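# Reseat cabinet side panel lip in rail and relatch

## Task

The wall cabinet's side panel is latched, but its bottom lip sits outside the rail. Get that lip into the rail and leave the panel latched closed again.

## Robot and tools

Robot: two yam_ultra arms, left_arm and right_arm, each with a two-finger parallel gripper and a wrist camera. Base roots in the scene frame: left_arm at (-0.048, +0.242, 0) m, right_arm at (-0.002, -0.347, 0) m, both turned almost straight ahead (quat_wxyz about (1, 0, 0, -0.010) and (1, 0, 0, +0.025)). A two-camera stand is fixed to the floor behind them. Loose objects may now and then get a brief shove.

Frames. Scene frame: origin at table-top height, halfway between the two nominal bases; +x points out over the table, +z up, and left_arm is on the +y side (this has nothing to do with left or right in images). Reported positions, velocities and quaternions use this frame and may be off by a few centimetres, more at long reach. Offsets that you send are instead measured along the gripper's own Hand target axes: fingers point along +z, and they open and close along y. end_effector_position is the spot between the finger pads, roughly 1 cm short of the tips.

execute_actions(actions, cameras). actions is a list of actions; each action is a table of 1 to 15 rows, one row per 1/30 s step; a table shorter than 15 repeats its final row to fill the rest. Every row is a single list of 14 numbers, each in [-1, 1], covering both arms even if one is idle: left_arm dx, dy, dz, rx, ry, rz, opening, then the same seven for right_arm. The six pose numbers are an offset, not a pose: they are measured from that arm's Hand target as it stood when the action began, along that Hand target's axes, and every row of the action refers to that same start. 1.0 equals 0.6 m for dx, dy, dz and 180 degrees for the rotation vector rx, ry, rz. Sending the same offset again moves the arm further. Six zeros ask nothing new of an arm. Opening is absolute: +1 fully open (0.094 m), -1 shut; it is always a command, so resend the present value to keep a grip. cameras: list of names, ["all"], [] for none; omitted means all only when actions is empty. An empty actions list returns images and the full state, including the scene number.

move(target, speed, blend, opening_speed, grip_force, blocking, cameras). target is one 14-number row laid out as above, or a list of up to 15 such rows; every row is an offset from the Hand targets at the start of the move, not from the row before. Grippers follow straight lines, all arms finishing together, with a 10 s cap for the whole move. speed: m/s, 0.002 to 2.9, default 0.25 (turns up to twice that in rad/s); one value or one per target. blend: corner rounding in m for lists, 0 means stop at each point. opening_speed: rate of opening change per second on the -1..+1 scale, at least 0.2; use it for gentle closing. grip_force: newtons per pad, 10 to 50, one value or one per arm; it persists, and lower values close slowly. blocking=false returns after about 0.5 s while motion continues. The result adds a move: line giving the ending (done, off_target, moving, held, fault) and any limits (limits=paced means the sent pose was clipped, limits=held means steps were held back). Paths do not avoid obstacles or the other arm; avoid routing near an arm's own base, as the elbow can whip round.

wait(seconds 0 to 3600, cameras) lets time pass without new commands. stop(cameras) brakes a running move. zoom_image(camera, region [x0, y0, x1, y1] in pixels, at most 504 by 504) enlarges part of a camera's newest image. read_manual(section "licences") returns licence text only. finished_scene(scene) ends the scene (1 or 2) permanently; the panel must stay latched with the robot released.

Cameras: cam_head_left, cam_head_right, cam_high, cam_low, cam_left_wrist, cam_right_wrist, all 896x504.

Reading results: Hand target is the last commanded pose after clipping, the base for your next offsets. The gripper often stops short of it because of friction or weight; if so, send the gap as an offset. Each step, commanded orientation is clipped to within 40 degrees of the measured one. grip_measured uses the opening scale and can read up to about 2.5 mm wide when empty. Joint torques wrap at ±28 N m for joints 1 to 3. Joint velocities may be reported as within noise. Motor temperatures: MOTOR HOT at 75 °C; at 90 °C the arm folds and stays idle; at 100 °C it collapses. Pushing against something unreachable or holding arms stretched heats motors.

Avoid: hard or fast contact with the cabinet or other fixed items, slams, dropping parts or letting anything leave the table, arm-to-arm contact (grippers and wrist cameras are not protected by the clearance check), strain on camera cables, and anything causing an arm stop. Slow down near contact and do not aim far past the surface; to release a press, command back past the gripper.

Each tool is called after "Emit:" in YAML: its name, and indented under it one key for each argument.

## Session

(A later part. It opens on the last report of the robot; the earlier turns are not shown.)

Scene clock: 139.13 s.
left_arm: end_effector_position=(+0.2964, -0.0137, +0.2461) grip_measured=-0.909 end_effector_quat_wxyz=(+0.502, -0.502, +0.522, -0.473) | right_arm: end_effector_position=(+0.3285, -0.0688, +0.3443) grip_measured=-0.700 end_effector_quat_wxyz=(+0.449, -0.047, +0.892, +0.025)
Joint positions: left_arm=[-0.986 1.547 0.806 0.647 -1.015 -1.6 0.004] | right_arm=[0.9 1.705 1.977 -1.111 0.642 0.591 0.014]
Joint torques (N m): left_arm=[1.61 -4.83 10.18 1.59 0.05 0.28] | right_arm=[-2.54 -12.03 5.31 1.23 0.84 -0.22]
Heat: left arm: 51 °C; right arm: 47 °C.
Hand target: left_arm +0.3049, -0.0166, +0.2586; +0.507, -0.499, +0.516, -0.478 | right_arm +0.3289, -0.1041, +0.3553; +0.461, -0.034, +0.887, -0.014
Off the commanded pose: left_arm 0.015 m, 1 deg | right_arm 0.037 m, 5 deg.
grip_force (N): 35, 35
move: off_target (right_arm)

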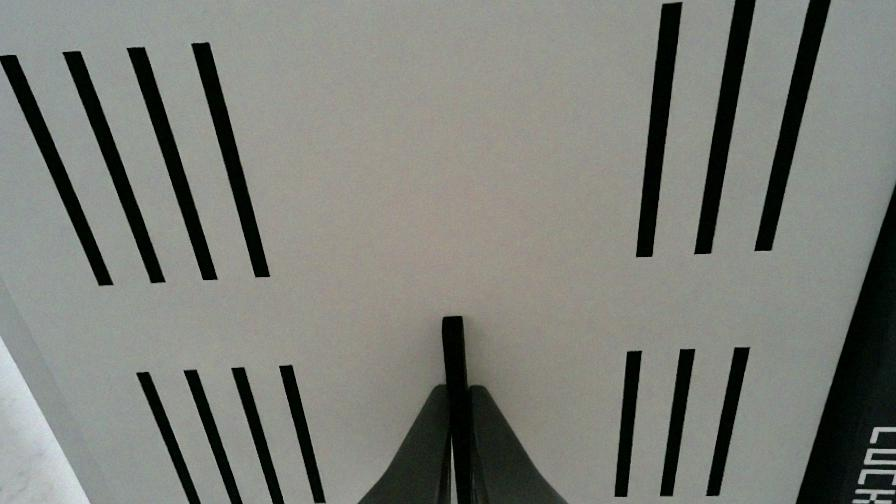

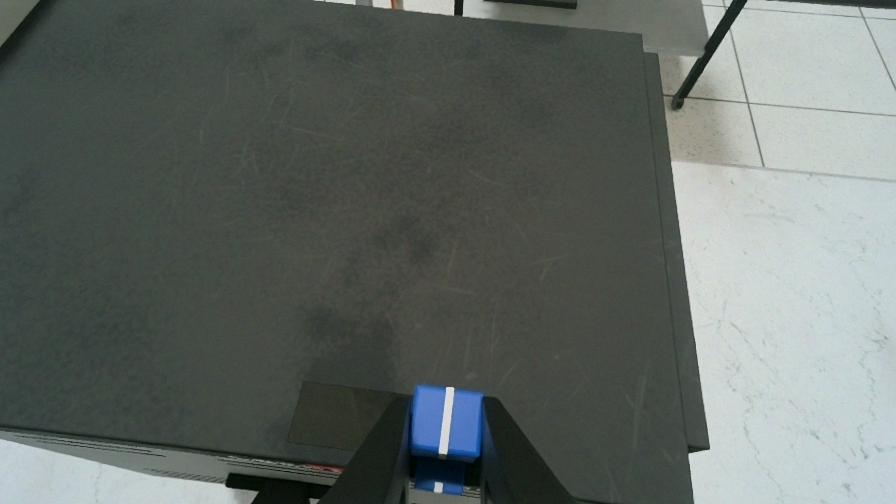

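Emit:
move:
  target: [0,0,-0.05,0,0,0,-1,0,0.045,0,0,0,0,-0.8]
  speed: 0.08
  cameras: ["cam_left_wrist","cam_right_wrist","cam_high"]

Scene clock: 145.10 s.
left_arm: end_effector_position=(+0.2822, -0.0134, +0.2419) grip_measured=-0.913 end_effector_quat_wxyz=(+0.516, -0.504, +0.524, -0.452) | right_arm: end_effector_position=(+0.3280, -0.0676, +0.3442) grip_measured=-0.700 end_effector_quat_wxyz=(+0.451, -0.038, +0.892, +0.008)
Joint positions: left_arm=[-1.036 1.541 0.801 0.61 -1.1 -1.6 0.004] | right_arm=[0.918 1.739 2.023 -1.157 0.688 0.625 0.014]
Joint torques (N m): left_arm=[-1.58 -8.77 6.5 1.71 0.04 0.18] | right_arm=[0.29 -7.84 9.54 1.28 0.71 -0.07]
Heat: left arm: 51 °C; right arm: 46 °C.
Hand target: left_arm +0.2749, -0.0169, +0.2593; +0.507, -0.499, +0.516, -0.478 | right_arm +0.3276, -0.0772, +0.3538; +0.461, -0.034, +0.887, -0.014
Off the commanded pose: left_arm 0.019 m, 3 deg | right_arm 0.014 m, 3 deg.
grip_force (N): 35, 35
move: off_target (left_arm, right_arm)
Images, in order (width x height): cam_high 896x504, cam_left_wrist 896x504, cam_right_wrist 896x504.

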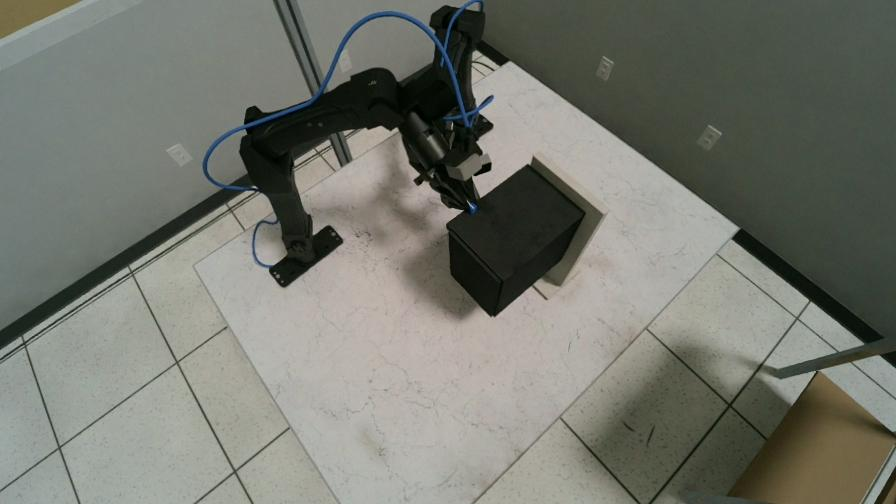

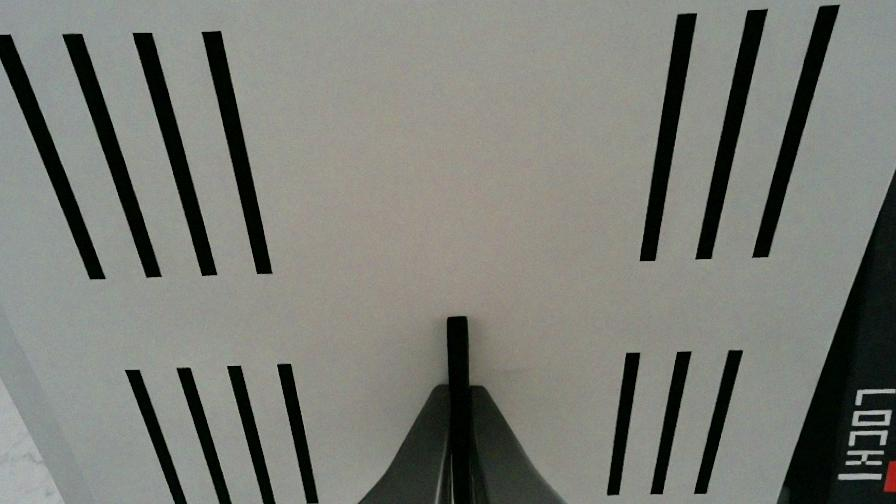

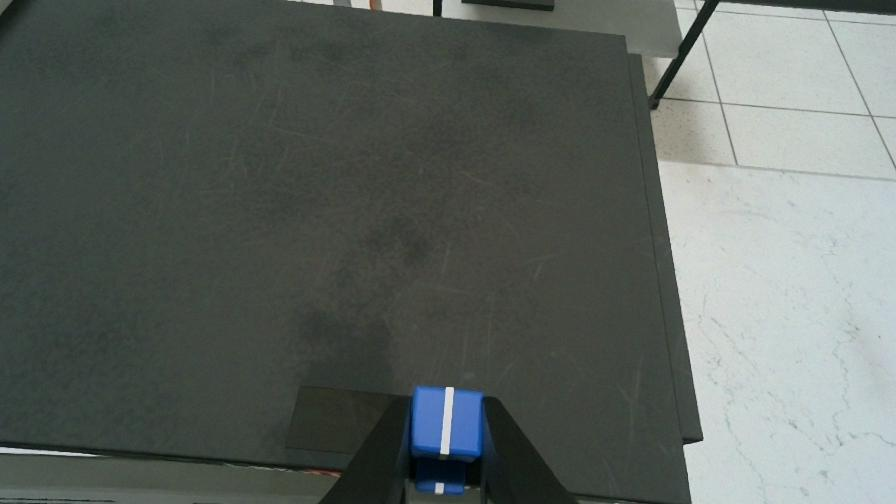

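Emit:
move:
  target:
    - [0,0,0,0,0,0,-1,0,0.012,0,0,0,0,0]
    - [0,0,0,0,0,0,-1,0,0.012,-0.17,0,0,0,0]
    - [0,0,0,0,0,0,-1,0.28,-0.218,-0.076,-0.233,-0.193,-0.056,0]
  blend: [0,0.03,0]
  cameras: ["cam_left_wrist","cam_right_wrist","cam_head_left"]

Scene clock: 160.20 s.
left_arm: end_effector_position=(+0.2822, -0.0134, +0.2419) grip_measured=-0.913 end_effector_quat_wxyz=(+0.516, -0.504, +0.524, -0.452) | right_arm: end_effector_position=(+0.1995, -0.2210, +0.2549) grip_measured=-0.002 end_effector_quat_wxyz=(+0.657, -0.269, +0.652, +0.266)
Joint positions: left_arm=[-1.036 1.541 0.801 0.61 -1.1 -1.6 0.004] | right_arm=[-0.07 0.222 0.292 -0.065 -0.798 -0.002 0.047]
Joint torques (N m): left_arm=[-1.57 -8.77 6.48 1.72 0.04 0.18] | right_arm=[-0.29 2.73 5.86 2.36 -0.11 -0.01]
Heat: left arm: 49 °C; right arm: 47 °C.
Hand target: left_arm +0.2749, -0.0169, +0.2593; +0.507, -0.499, +0.516, -0.478 | right_arm +0.2002, -0.2200, +0.2500; +0.653, -0.271, +0.653, +0.271
Off the commanded pose: left_arm 0.019 m, 3 deg | right_arm 0.005 m, 1 deg.
grip_force (N): 35, 35
move: done
Images, in order (width x height): cam_head_left 896x504, cam_left_wrist 896x504, cam_right_wrist 896x504.

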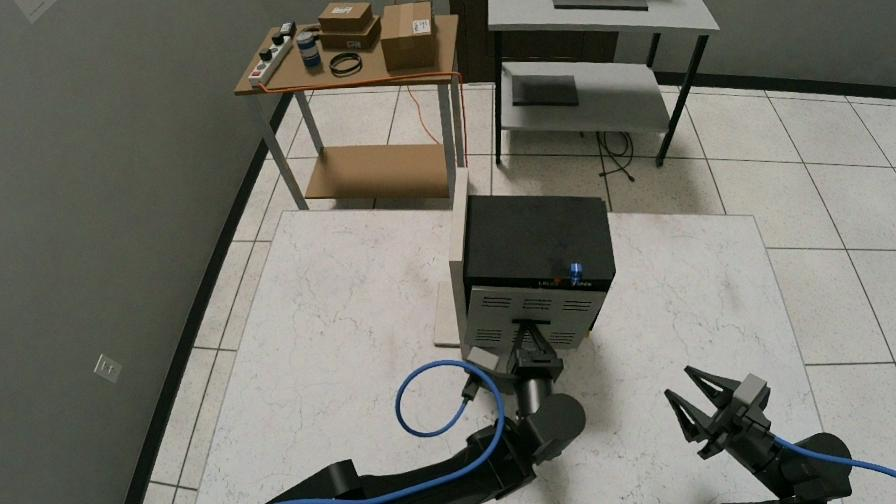

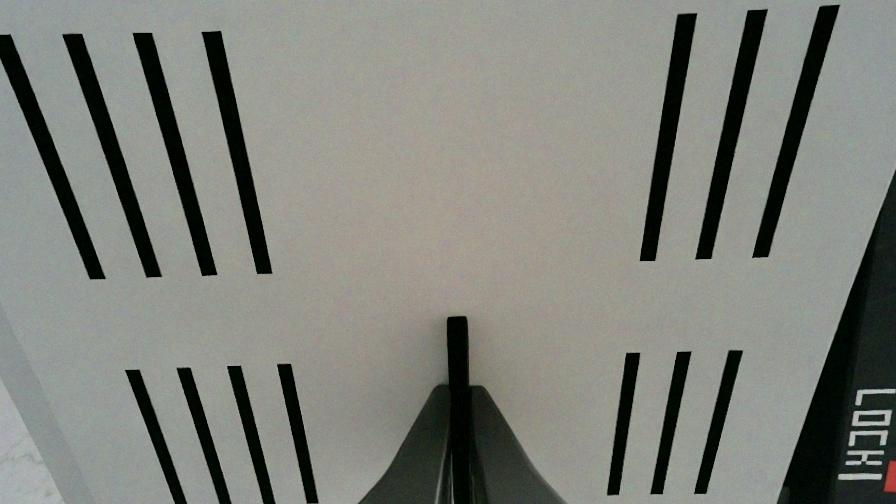

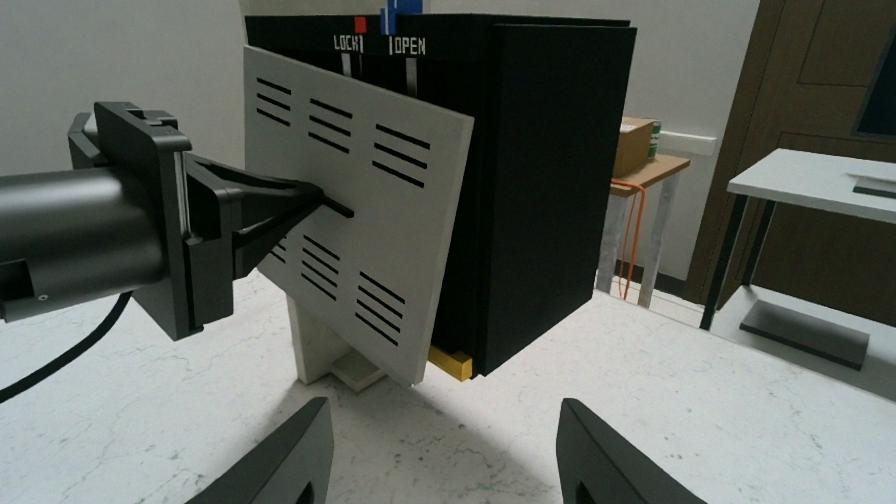

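Emit:
zoom_image:
  camera: "cam_right_wrist"
  region: [230, 10, 530, 210]

Emit:
zoom_image:
  camera: "cam_right_wrist"
  region: [340, 290, 520, 410]

Scaled by 1.680.

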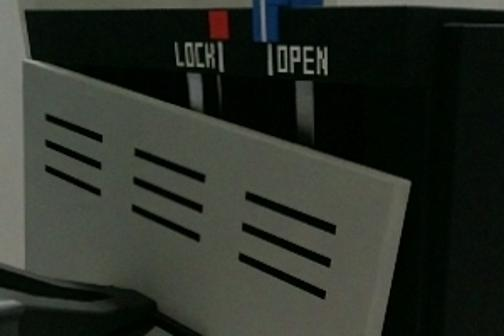

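Scaled by 2.800.

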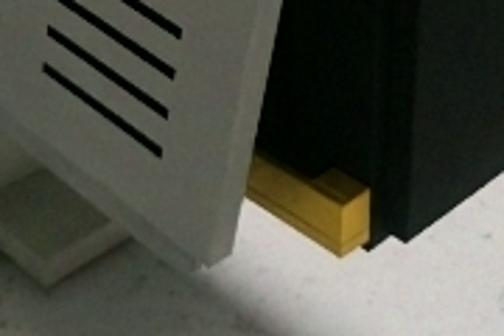

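Emit:
move:
  target: [0,0,-0.06,0,0,0,-1,0,0,0,0,0,0,0]
  speed: 0.1
  grip_force: [50, 40]
  cameras: ["cam_left_wrist","cam_right_wrist"]

Scene clock: 205.00 s.
left_arm: end_effector_position=(+0.2424, -0.0280, +0.2435) grip_measured=-0.925 end_effector_quat_wxyz=(+0.507, -0.483, +0.544, -0.462) | right_arm: end_effector_position=(+0.1995, -0.2210, +0.2551) grip_measured=-0.002 end_effector_quat_wxyz=(+0.657, -0.269, +0.652, +0.266)
Joint positions: left_arm=[-1.163 1.48 0.759 0.569 -1.167 -1.605 0.004] | right_arm=[-0.07 0.222 0.292 -0.064 -0.798 -0.002 0.047]
Joint torques (N m): left_arm=[-0.25 -8.38 6.27 1.71 -0.38 0] | right_arm=[-0.29 2.74 5.85 2.36 -0.12 0]
Heat: left arm: 48 °C; right arm: 49 °C.
Hand target: left_arm +0.2389, -0.0174, +0.2605; +0.507, -0.499, +0.516, -0.478 | right_arm +0.2002, -0.2201, +0.2500; +0.653, -0.271, +0.653, +0.271
Off the commanded pose: left_arm 0.020 m, 4 deg | right_arm 0.005 m, 1 deg.
grip_force (N): 50, 40
move: off_target (left_arm)

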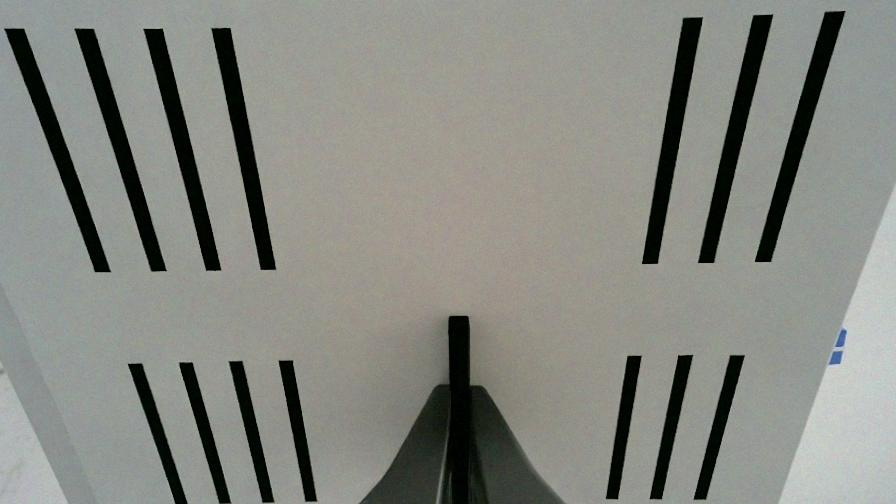

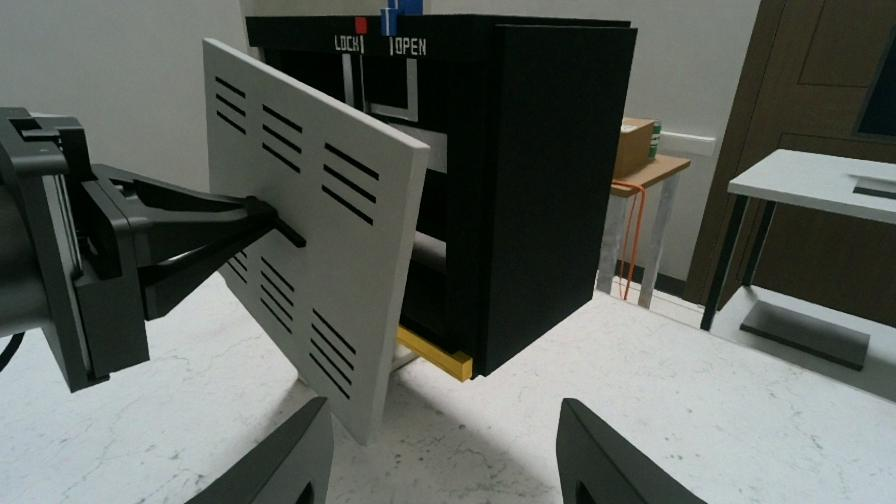

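Emit:
move:
  target: [-0.024,-0.041,0.04,0.069,-0.007,-0.018,-1,0,0,0,0,0,0,0]
  speed: 0.1
  cameras: ["cam_right_wrist"]

Emit:
zoom_image:
  camera: "cam_right_wrist"
  region: [340, 270, 520, 410]

Scene clock: 228.60 s.
left_arm: end_effector_position=(+0.2646, -0.0052, +0.2724) grip_measured=-0.925 end_effector_quat_wxyz=(+0.554, -0.464, +0.463, -0.513) | right_arm: end_effector_position=(+0.1995, -0.2210, +0.2552) grip_measured=-0.002 end_effector_quat_wxyz=(+0.657, -0.270, +0.652, +0.266)
Joint positions: left_arm=[-1.068 1.582 0.668 1.233 -1.108 -1.246 0.004] | right_arm=[-0.07 0.222 0.292 -0.064 -0.798 -0.002 0.047]
Joint torques (N m): left_arm=[0.53 -5.59 5.68 2.07 0.38 0.18] | right_arm=[-0.29 2.74 5.86 2.37 -0.12 0.01]
Heat: left arm: 47 °C; right arm: 50 °C.
Hand target: left_arm +0.2635, -0.0038, +0.2849; +0.550, -0.460, +0.442, -0.539 | right_arm +0.2002, -0.2201, +0.2500; +0.653, -0.271, +0.653, +0.271
Off the commanded pose: left_arm 0.013 m, 4 deg | right_arm 0.005 m, 1 deg.
grip_force (N): 50, 40
move: off_target (left_arm)

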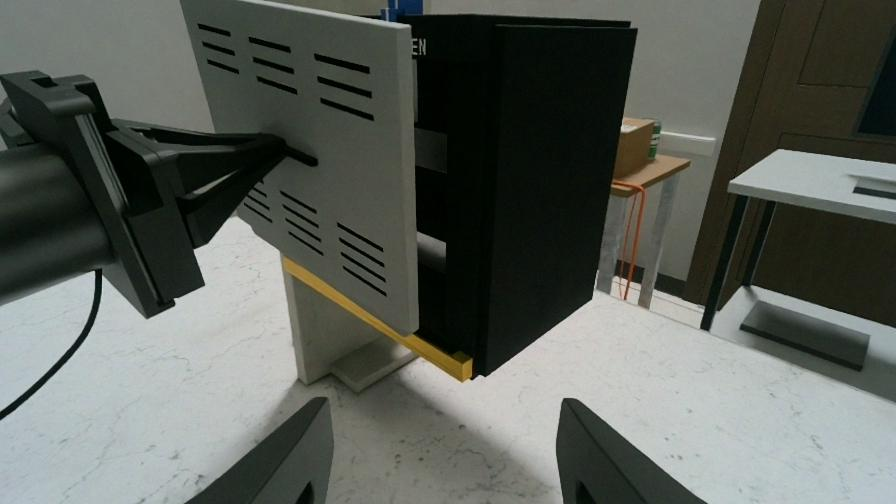

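Scaled by 2.800.

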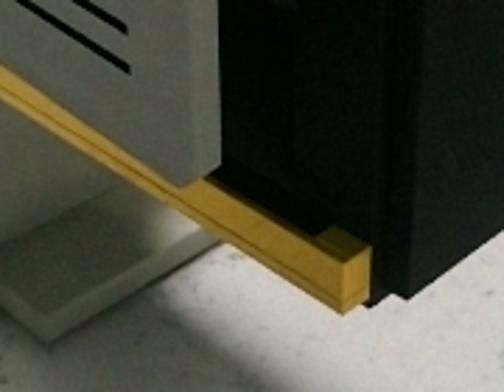

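Emit:
move:
  target: [0.014,0.010,0.036,0,0.009,0,-1,0,0,0,0,0,0,0]
  speed: 0.1
  cameras: ["cam_right_wrist"]

Emit:
zoom_image:
  camera: "cam_right_wrist"
  region: [340, 270, 520, 410]

Scene clock: 242.73 s.
left_arm: end_effector_position=(+0.2813, -0.0060, +0.2611) grip_measured=-0.925 end_effector_quat_wxyz=(+0.551, -0.456, +0.472, -0.516) | right_arm: end_effector_position=(+0.1995, -0.2210, +0.2552) grip_measured=-0.002 end_effector_quat_wxyz=(+0.657, -0.270, +0.652, +0.266)
Joint positions: left_arm=[-1.012 1.624 0.668 1.23 -1.031 -1.283 0.004] | right_arm=[-0.07 0.222 0.292 -0.064 -0.798 -0.002 0.047]
Joint torques (N m): left_arm=[1.05 -5.79 9.37 1.68 0.42 0.03] | right_arm=[-0.34 2.73 5.86 2.36 -0.11 0.01]
Heat: left arm: 47 °C; right arm: 51 °C.
Hand target: left_arm +0.2861, -0.0116, +0.2830; +0.543, -0.453, +0.449, -0.546 | right_arm +0.2002, -0.2201, +0.2500; +0.653, -0.271, +0.653, +0.271
Off the commanded pose: left_arm 0.023 m, 4 deg | right_arm 0.005 m, 1 deg.
grip_force (N): 50, 40
move: off_target (left_arm)

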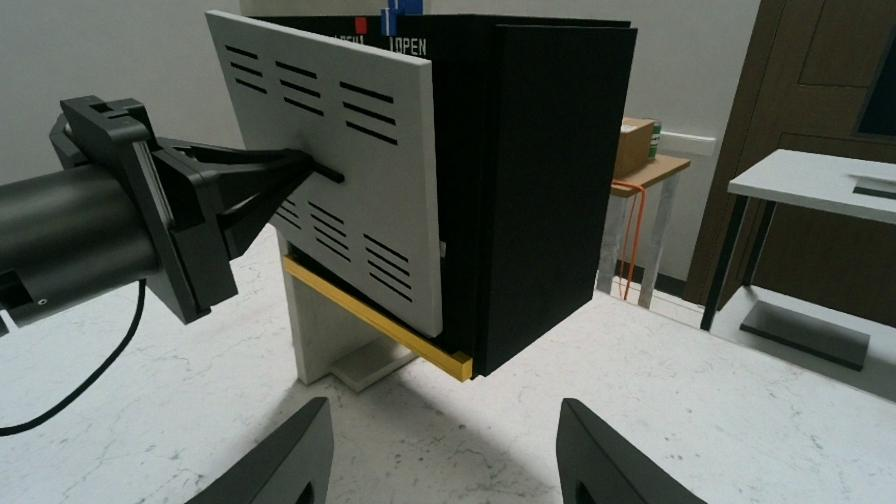

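Scaled by 2.800.

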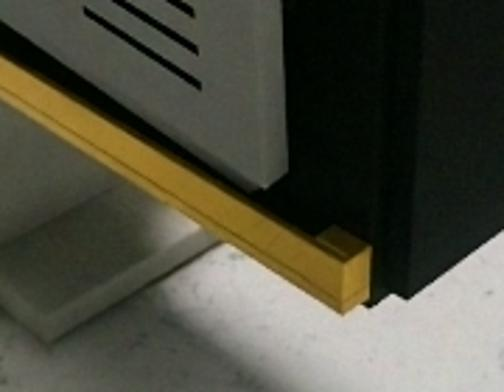

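Emit:
move:
  target:
    - [0.013,0.002,0.008,0,0,0,-1,0,0,0,0,0,0,0]
    - [0.013,0.024,0.004,0,0,0,-1,0,0,0,0,0,0,0]
  blend: [0.002,0]
  speed: 0.08
  cameras: ["cam_right_wrist"]

Emit:
zoom_image:
  camera: "cam_right_wrist"
  region: [340, 270, 520, 410]

Scene clock: 249.73 s.
left_arm: end_effector_position=(+0.2877, -0.0131, +0.2512) grip_measured=-0.925 end_effector_quat_wxyz=(+0.548, -0.457, +0.469, -0.521) | right_arm: end_effector_position=(+0.1995, -0.2210, +0.2552) grip_measured=-0.002 end_effector_quat_wxyz=(+0.657, -0.270, +0.652, +0.266)
Joint positions: left_arm=[-1.005 1.689 0.685 1.28 -1.021 -1.295 0.004] | right_arm=[-0.07 0.222 0.292 -0.064 -0.798 -0.002 0.047]
Joint torques (N m): left_arm=[0.47 -5.59 8.92 1.77 0.34 0.14] | right_arm=[-0.29 2.76 5.85 2.36 -0.12 0.01]
Heat: left arm: 48 °C; right arm: 51 °C.
Hand target: left_arm +0.2911, -0.0196, +0.2694; +0.543, -0.453, +0.449, -0.546 | right_arm +0.2002, -0.2201, +0.2500; +0.653, -0.271, +0.653, +0.271
Off the commanded pose: left_arm 0.020 m, 4 deg | right_arm 0.005 m, 1 deg.
grip_force (N): 50, 40
move: off_target (left_arm)

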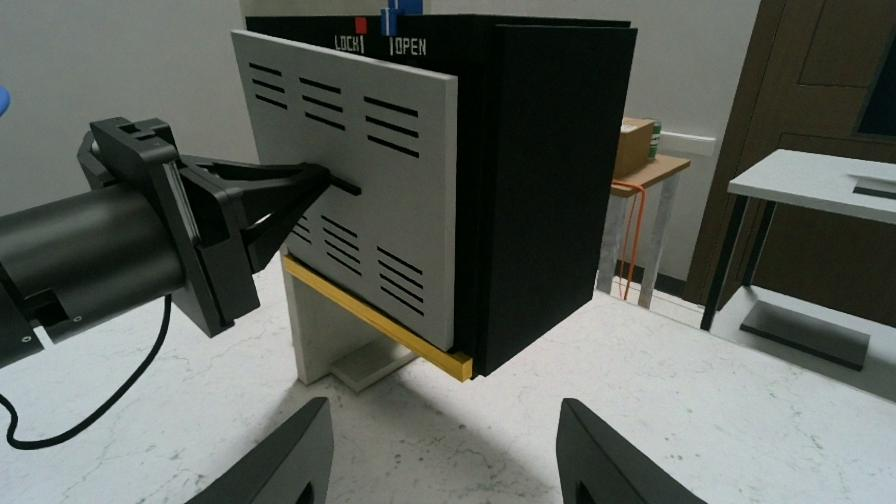

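Scaled by 2.800.

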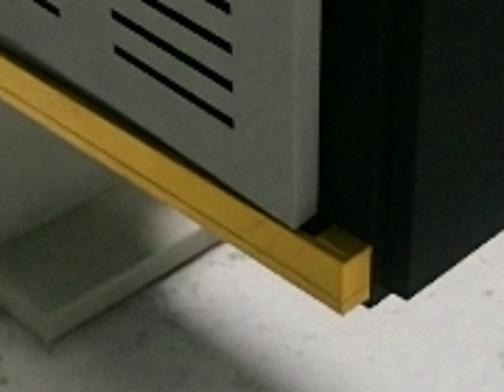

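Emit:
move:
  target:
    - [0,0.015,-0.002,0,0,0,-1,0,0,0,0,0,0,0]
  speed: 0.08
  cameras: ["cam_right_wrist"]

Emit:
zoom_image:
  camera: "cam_right_wrist"
  region: [340, 270, 520, 410]

Scene clock: 255.60 s.
left_arm: end_effector_position=(+0.2885, -0.0144, +0.2485) grip_measured=-0.925 end_effector_quat_wxyz=(+0.545, -0.460, +0.460, -0.529) | right_arm: end_effector_position=(+0.1995, -0.2210, +0.2552) grip_measured=-0.002 end_effector_quat_wxyz=(+0.657, -0.270, +0.652, +0.266)
Joint positions: left_arm=[-1.005 1.718 0.685 1.331 -1.02 -1.299 0.004] | right_arm=[-0.07 0.222 0.292 -0.064 -0.798 -0.002 0.047]
Joint torques (N m): left_arm=[0.62 -5.52 7.77 1.66 0.37 0.17] | right_arm=[-0.31 2.7 5.9 2.36 -0.12 0.01]
Heat: left arm: 48 °C; right arm: 51 °C.
Hand target: left_arm +0.2916, -0.0196, +0.2605; +0.543, -0.453, +0.449, -0.546 | right_arm +0.2002, -0.2201, +0.2500; +0.653, -0.271, +0.653, +0.271
Off the commanded pose: left_arm 0.013 m, 2 deg | right_arm 0.005 m, 1 deg.
grip_force (N): 50, 40
move: off_target (left_arm)

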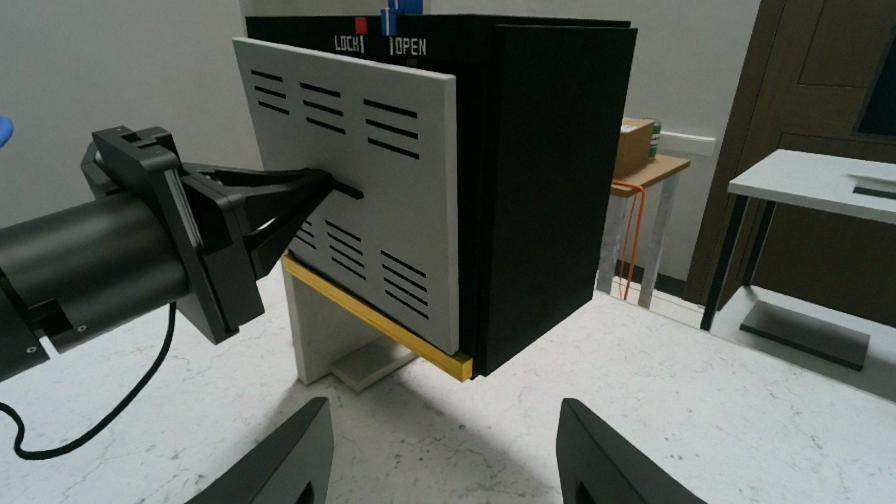

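Scaled by 2.800.

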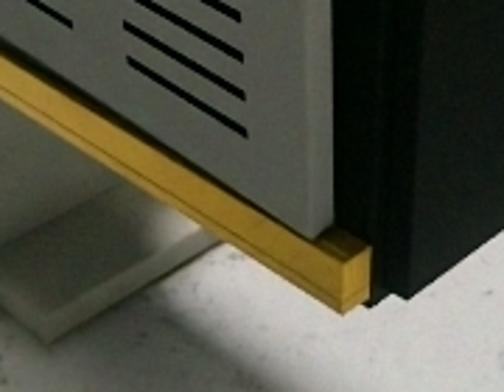

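Emit:
move:
  target: [0,0.006,0.046,-0.073,0,0,-1,0,0,0,0,0,0,0]
  speed: 0.06
  cameras: ["cam_right_wrist","cam_left_wrist"]

Emit:
zoom_image:
  camera: "cam_right_wrist"
  region: [230, 0, 530, 400]

Scene clock: 263.67 s.
left_arm: end_effector_position=(+0.3012, -0.0145, +0.2477) grip_measured=-0.925 end_effector_quat_wxyz=(+0.492, -0.518, +0.502, -0.488) | right_arm: end_effector_position=(+0.1995, -0.2210, +0.2552) grip_measured=-0.002 end_effector_quat_wxyz=(+0.657, -0.270, +0.652, +0.266)
Joint positions: left_arm=[-0.977 1.567 0.821 0.671 -1.016 -1.647 0.004] | right_arm=[-0.07 0.222 0.292 -0.064 -0.798 -0.002 0.047]
Joint torques (N m): left_arm=[4.14 -5.05 12.46 1 0.52 0.18] | right_arm=[-0.34 2.7 5.9 2.36 -0.11 0]
Heat: left arm: 49 °C; right arm: 51 °C.
Hand target: left_arm +0.3194, -0.0196, +0.2621; +0.488, -0.512, +0.509, -0.491 | right_arm +0.2002, -0.2201, +0.2500; +0.653, -0.271, +0.653, +0.271
Off the commanded pose: left_arm 0.024 m, 1 deg | right_arm 0.005 m, 1 deg.
grip_force (N): 50, 40
move: off_target (left_arm)
Images, in order (width x height): cam_left_wrist 896x504, cam_right_wrist 896x504.

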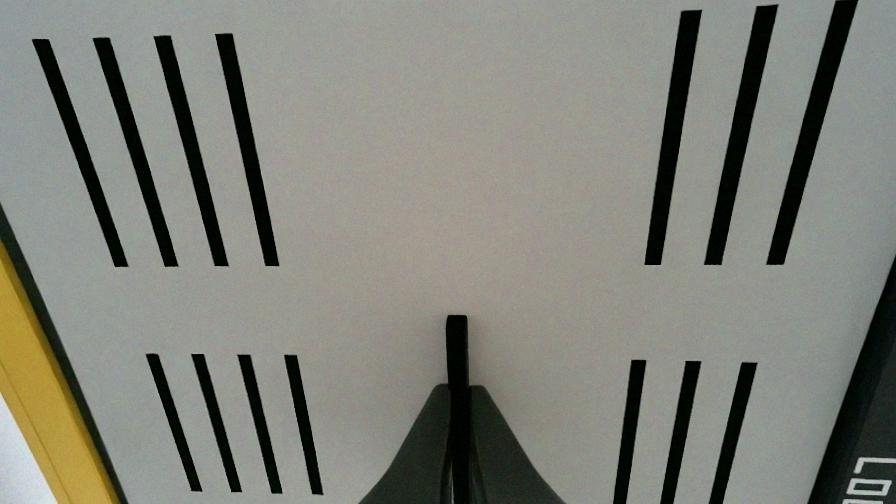

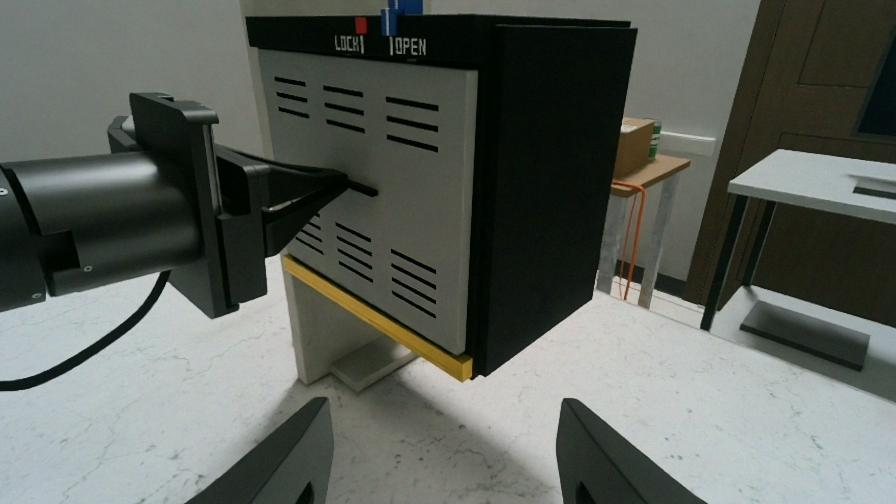

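Scaled by 1.260.

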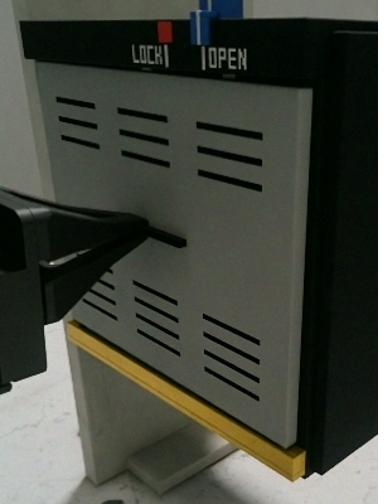

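Emit:
move:
  target:
    - [0,0,0,0,0,0,-1,-0.18,0,0,0,0,0,0]
    - [0,0,0,0,0,0,-1,-0.271,0.122,0.227,0.233,0.193,0.056,0]
    - [0,0,0,0,0,0,-1,-0.173,0.0243,0.3245,0.233,0.193,0.056,0]
  blend: [0.04,0.01,0]
  speed: [0.25,0.25,0.12]
  cameras: ["cam_right_wrist"]

Scene clock: 276.33 s.
left_arm: end_effector_position=(+0.3012, -0.0144, +0.2477) grip_measured=-0.925 end_effector_quat_wxyz=(+0.492, -0.518, +0.502, -0.488) | right_arm: end_effector_position=(+0.3290, -0.0663, +0.3475) grip_measured=-0.002 end_effector_quat_wxyz=(+0.455, -0.038, +0.890, -0.018)
Joint positions: left_arm=[-0.977 1.567 0.821 0.67 -1.016 -1.648 0.004] | right_arm=[0.935 1.795 2.109 -1.23 0.739 0.638 0.047]
Joint torques (N m): left_arm=[4.15 -5.11 12.55 1.01 0.52 0.2] | right_arm=[-0.34 -10.7 5.01 1.77 0.31 -0.07]
Heat: left arm: 50 °C; right arm: 52 °C.
Hand target: left_arm +0.3194, -0.0195, +0.2620; +0.488, -0.512, +0.509, -0.491 | right_arm +0.3273, -0.0719, +0.3540; +0.461, -0.034, +0.887, -0.013
Off the commanded pose: left_arm 0.024 m, 1 deg | right_arm 0.009 m, 1 deg.
grip_force (N): 50, 40
move: done

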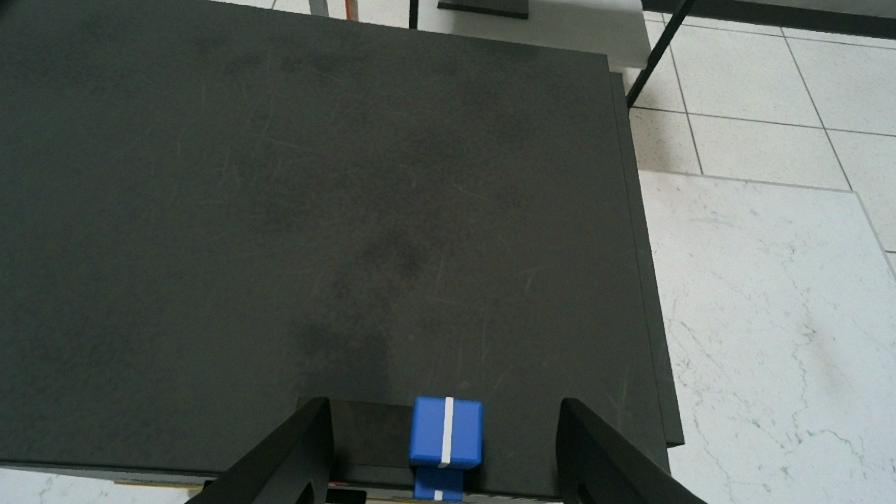

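Emit:
move:
  target:
    - [0,0,0,0,0,0,-1,0,0,0,0,0,0,-0.8]
    - [0,0,0,0,0,0,-1,0,0.07,0,0,0,0,-0.8]
  speed: 0.08
  opening_speed: 1.2
  cameras: ["cam_right_wrist"]

Scene clock: 281.87 s.
left_arm: end_effector_position=(+0.3012, -0.0144, +0.2476) grip_measured=-0.925 end_effector_quat_wxyz=(+0.492, -0.518, +0.502, -0.488) | right_arm: end_effector_position=(+0.3275, -0.0558, +0.3469) grip_measured=-0.713 end_effector_quat_wxyz=(+0.450, -0.030, +0.891, -0.049)
Joint positions: left_arm=[-0.977 1.567 0.821 0.67 -1.016 -1.648 0.004] | right_arm=[0.971 1.924 2.303 -1.39 0.801 0.71 0.013]
Joint torques (N m): left_arm=[4.11 -5.14 12.53 1.01 0.53 0.2] | right_arm=[2.7 -7.43 8.76 2.12 0.18 -0.01]
Heat: left arm: 50 °C; right arm: 51 °C.
Hand target: left_arm +0.3194, -0.0196, +0.2620; +0.488, -0.512, +0.509, -0.491 | right_arm +0.3253, -0.0300, +0.3517; +0.460, -0.034, +0.887, -0.014
Off the commanded pose: left_arm 0.024 m, 1 deg | right_arm 0.026 m, 4 deg.
grip_force (N): 50, 40
move: off_target (right_arm)

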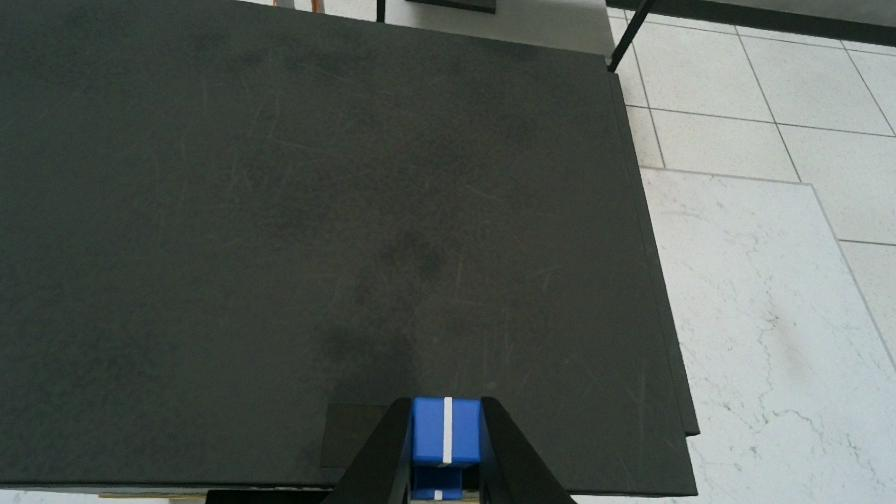

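Emit:
move:
  target: [0,0,0.01,0,0,0,-1,0,0.045,0,0,0,0,-0.8]
  speed: 0.08
  cameras: ["cam_right_wrist","cam_head_left"]

Emit:
zoom_image:
  camera: "cam_head_left"
  region: [450, 180, 640, 370]

Scene clock: 287.37 s.
left_arm: end_effector_position=(+0.3013, -0.0146, +0.2476) grip_measured=-0.925 end_effector_quat_wxyz=(+0.492, -0.518, +0.503, -0.487) | right_arm: end_effector_position=(+0.3270, -0.0389, +0.3463) grip_measured=-0.714 end_effector_quat_wxyz=(+0.449, -0.031, +0.891, -0.067)
Joint positions: left_arm=[-0.977 1.567 0.824 0.662 -1.017 -1.65 0.004] | right_arm=[1.002 2.083 2.558 -1.549 0.837 0.758 0.013]
Joint torques (N m): left_arm=[5.52 -4.3 13.05 1.12 0.66 0.24] | right_arm=[3.3 -8.27 8.25 2.4 0.07 -0.05]
Heat: left arm: 50 °C; right arm: 51 °C.
Hand target: left_arm +0.3254, -0.0196, +0.2617; +0.488, -0.512, +0.509, -0.491 | right_arm +0.3241, -0.0031, +0.3501; +0.460, -0.034, +0.887, -0.014
Off the commanded pose: left_arm 0.028 m, 1 deg | right_arm 0.036 m, 6 deg.
grip_force (N): 50, 40
move: off_target (left_arm, right_arm)
Images, in order (width x height): cam_head_left 896x504, cam_right_wrist 896x504.

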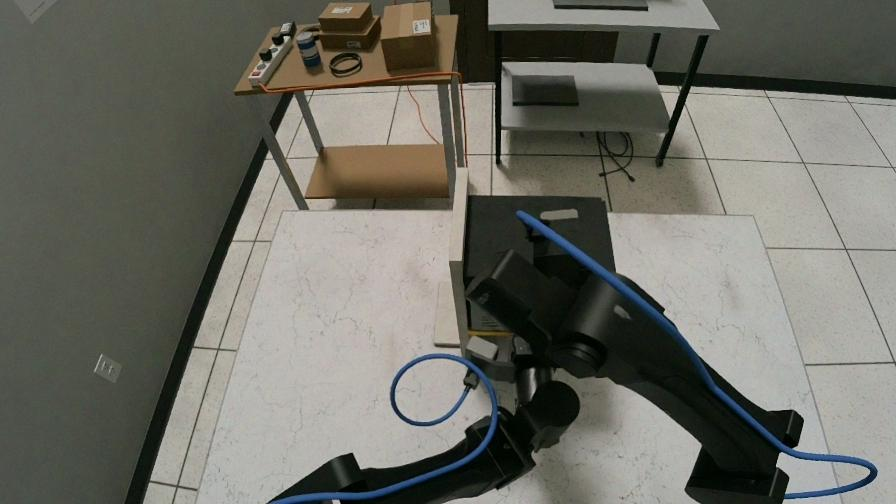

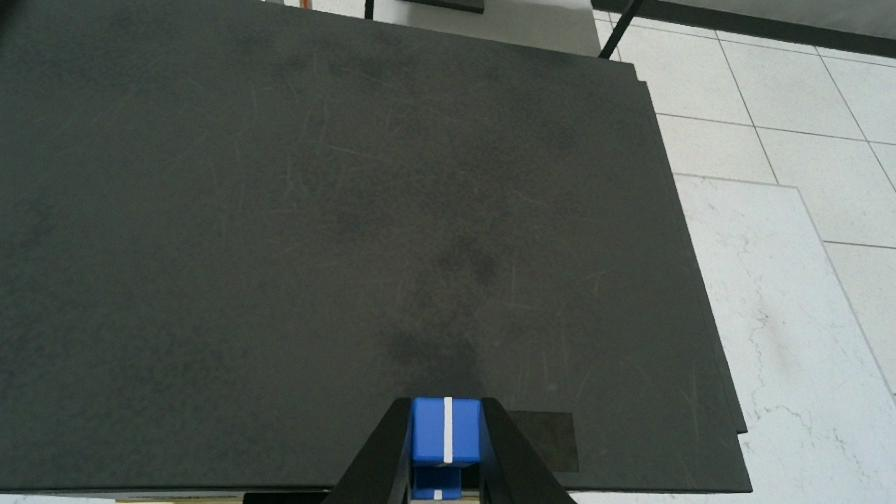

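Scaled by 2.653.

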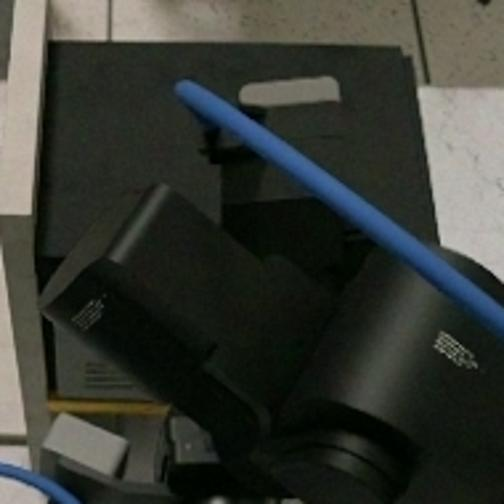

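Emit:
move:
  target:
    - [0,0,0,0,0,0,-1,0,0.025,0,0,0,0,-0.8]
    - [0,0,0,0,0,0,-1,0,-0.03,0,0,0,0,-0.8]
    - [0,0,0,0,0,0,-1,0,-0.05,0,0,0,0,0]
    - [0,0,0,0,0,0,-1,0,-0.05,-0.17,0,0,0,0]
  speed: 0.1
  cameras: ["cam_right_wrist","cam_left_wrist"]

Scene clock: 297.70 s.
left_arm: end_effector_position=(+0.3013, -0.0146, +0.2476) grip_measured=-0.925 end_effector_quat_wxyz=(+0.492, -0.518, +0.503, -0.487) | right_arm: end_effector_position=(+0.2428, -0.0244, +0.4046) grip_measured=-0.002 end_effector_quat_wxyz=(+0.489, -0.060, +0.869, +0.035)
Joint positions: left_arm=[-0.977 1.567 0.824 0.662 -1.017 -1.651 0.004] | right_arm=[1.221 1.902 2.5 -1.556 0.884 0.835 0.047]
Joint torques (N m): left_arm=[5.48 -4.34 13.05 1.12 0.66 0.23] | right_arm=[0.05 -9.98 3.97 1.4 0.58 0.05]
Heat: left arm: 53 °C; right arm: 51 °C.
Hand target: left_arm +0.3254, -0.0196, +0.2616; +0.488, -0.512, +0.509, -0.491 | right_arm +0.2421, -0.0338, +0.4105; +0.461, -0.034, +0.887, -0.014
Off the commanded pose: left_arm 0.028 m, 1 deg | right_arm 0.011 m, 7 deg.
joint sent to its limit (right arm) — joint 4 (wrist pitch), lower limit. The joint targets are off in orientation, not in position.
grip_force (N): 50, 40
move: off_target (right_arm); target 3's new opening was sent with right_arm's hand 0.009 m and 4 deg from that target
Images, in order (width x height): cam_left_wrist 896x504, cam_right_wrist 896x504.

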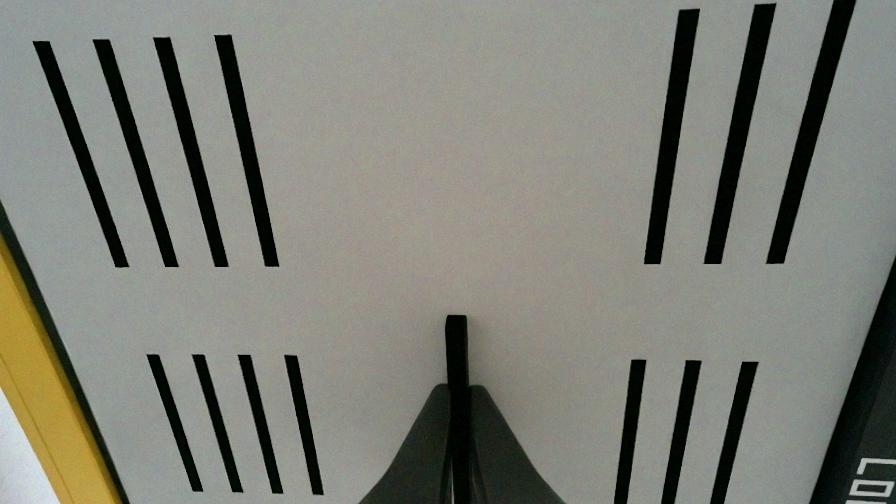

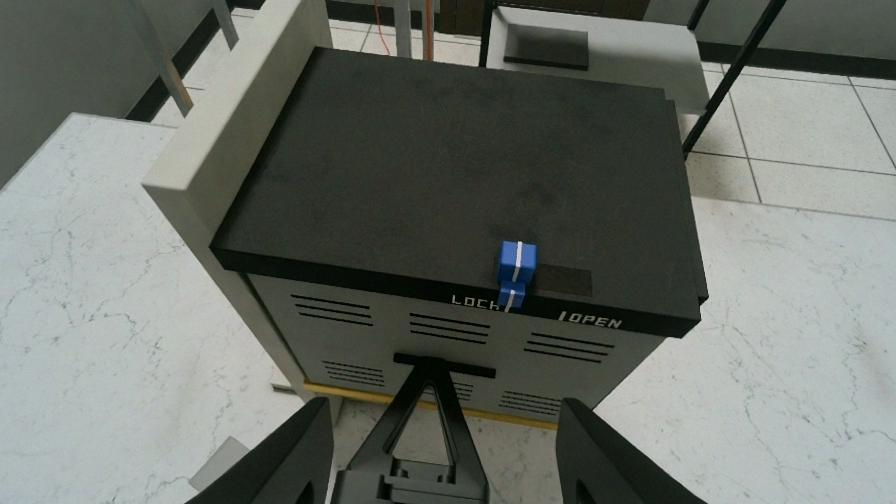

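Emit:
zoom_image:
  camera: "cam_right_wrist"
  region: [440, 220, 640, 350]

Emit:
move:
  target:
    - [0,0.012,-0.035,0,0,0,-1,0,0,-0.03,0,0,0,0]
    - [0,0.012,-0.035,0,0,0,-0.2,0,0,-0.03,0,0,0,0]
    - [0,0,-0.19,0,0,0,-0.2,0,0,-0.03,0,0,0,0]
  speed: 0.12
  opening_speed: 1.5
  cameras: ["cam_left_wrist","cam_right_wrist"]

Scaled by 2.520.

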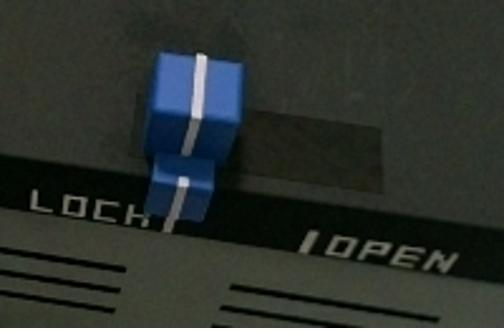

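Scene clock: 305.03 s.
left_arm: end_effector_position=(+0.2143, -0.0270, +0.2691) grip_measured=-0.202 end_effector_quat_wxyz=(+0.480, -0.513, +0.504, -0.502) | right_arm: end_effector_position=(+0.2291, -0.0237, +0.4138) grip_measured=-0.002 end_effector_quat_wxyz=(+0.500, -0.067, +0.862, +0.046)
Joint positions: left_arm=[-1.256 1.4 0.772 0.515 -1.261 -1.71 0.037] | right_arm=[1.265 1.877 2.489 -1.557 0.912 0.844 0.047]
Joint torques (N m): left_arm=[-0.34 -6.19 5.7 1.03 -0.25 0] | right_arm=[0.31 -10.15 3.78 1.42 0.59 0.07]
Heat: left arm: 52 °C; right arm: 51 °C.
Hand target: left_arm +0.2115, -0.0195, +0.2665; +0.488, -0.512, +0.509, -0.491 | right_arm +0.2274, -0.0339, +0.4208; +0.460, -0.034, +0.887, -0.014
Off the commanded pose: left_arm 0.008 m, 2 deg | right_arm 0.013 m, 9 deg.
joint sent to its limit (right arm) — joint 4 (wrist pitch), lower limit. The joint targets are off in orientation, not in position.
grip_force (N): 50, 40
move: off_target (right_arm)

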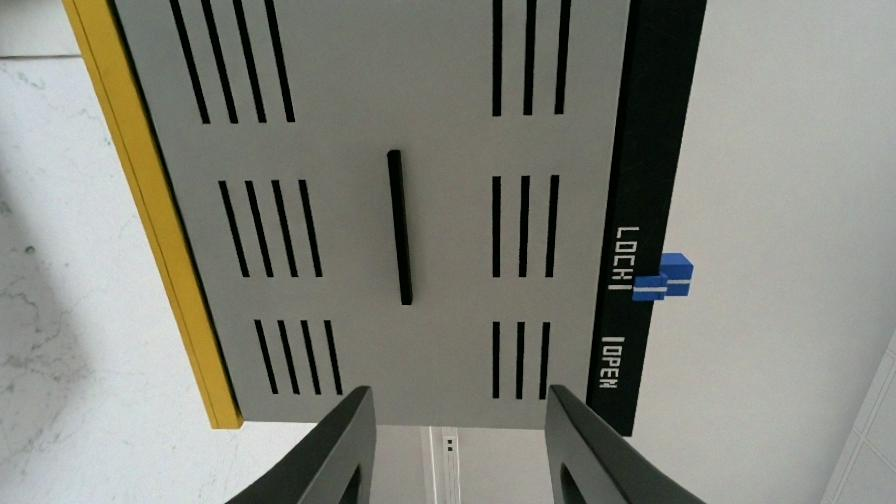

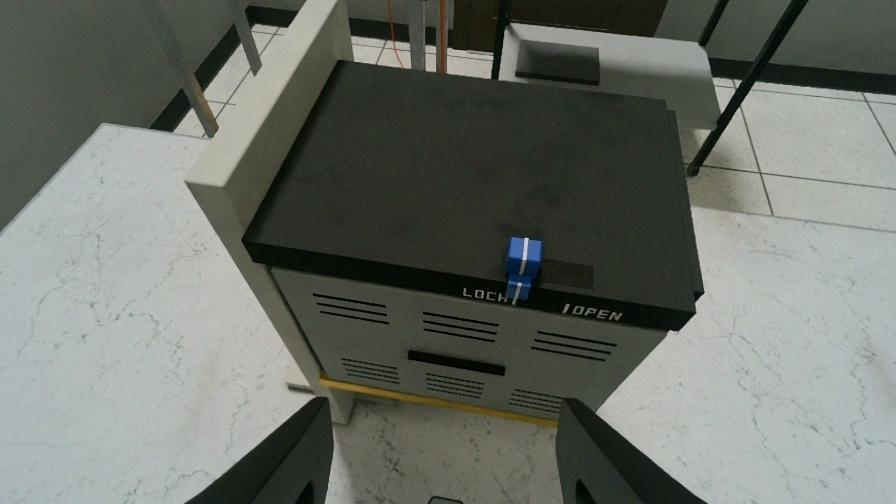

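Seated and latched.

Emit:
finished_scene:
  scene: 1

The scene is finished: the task was done.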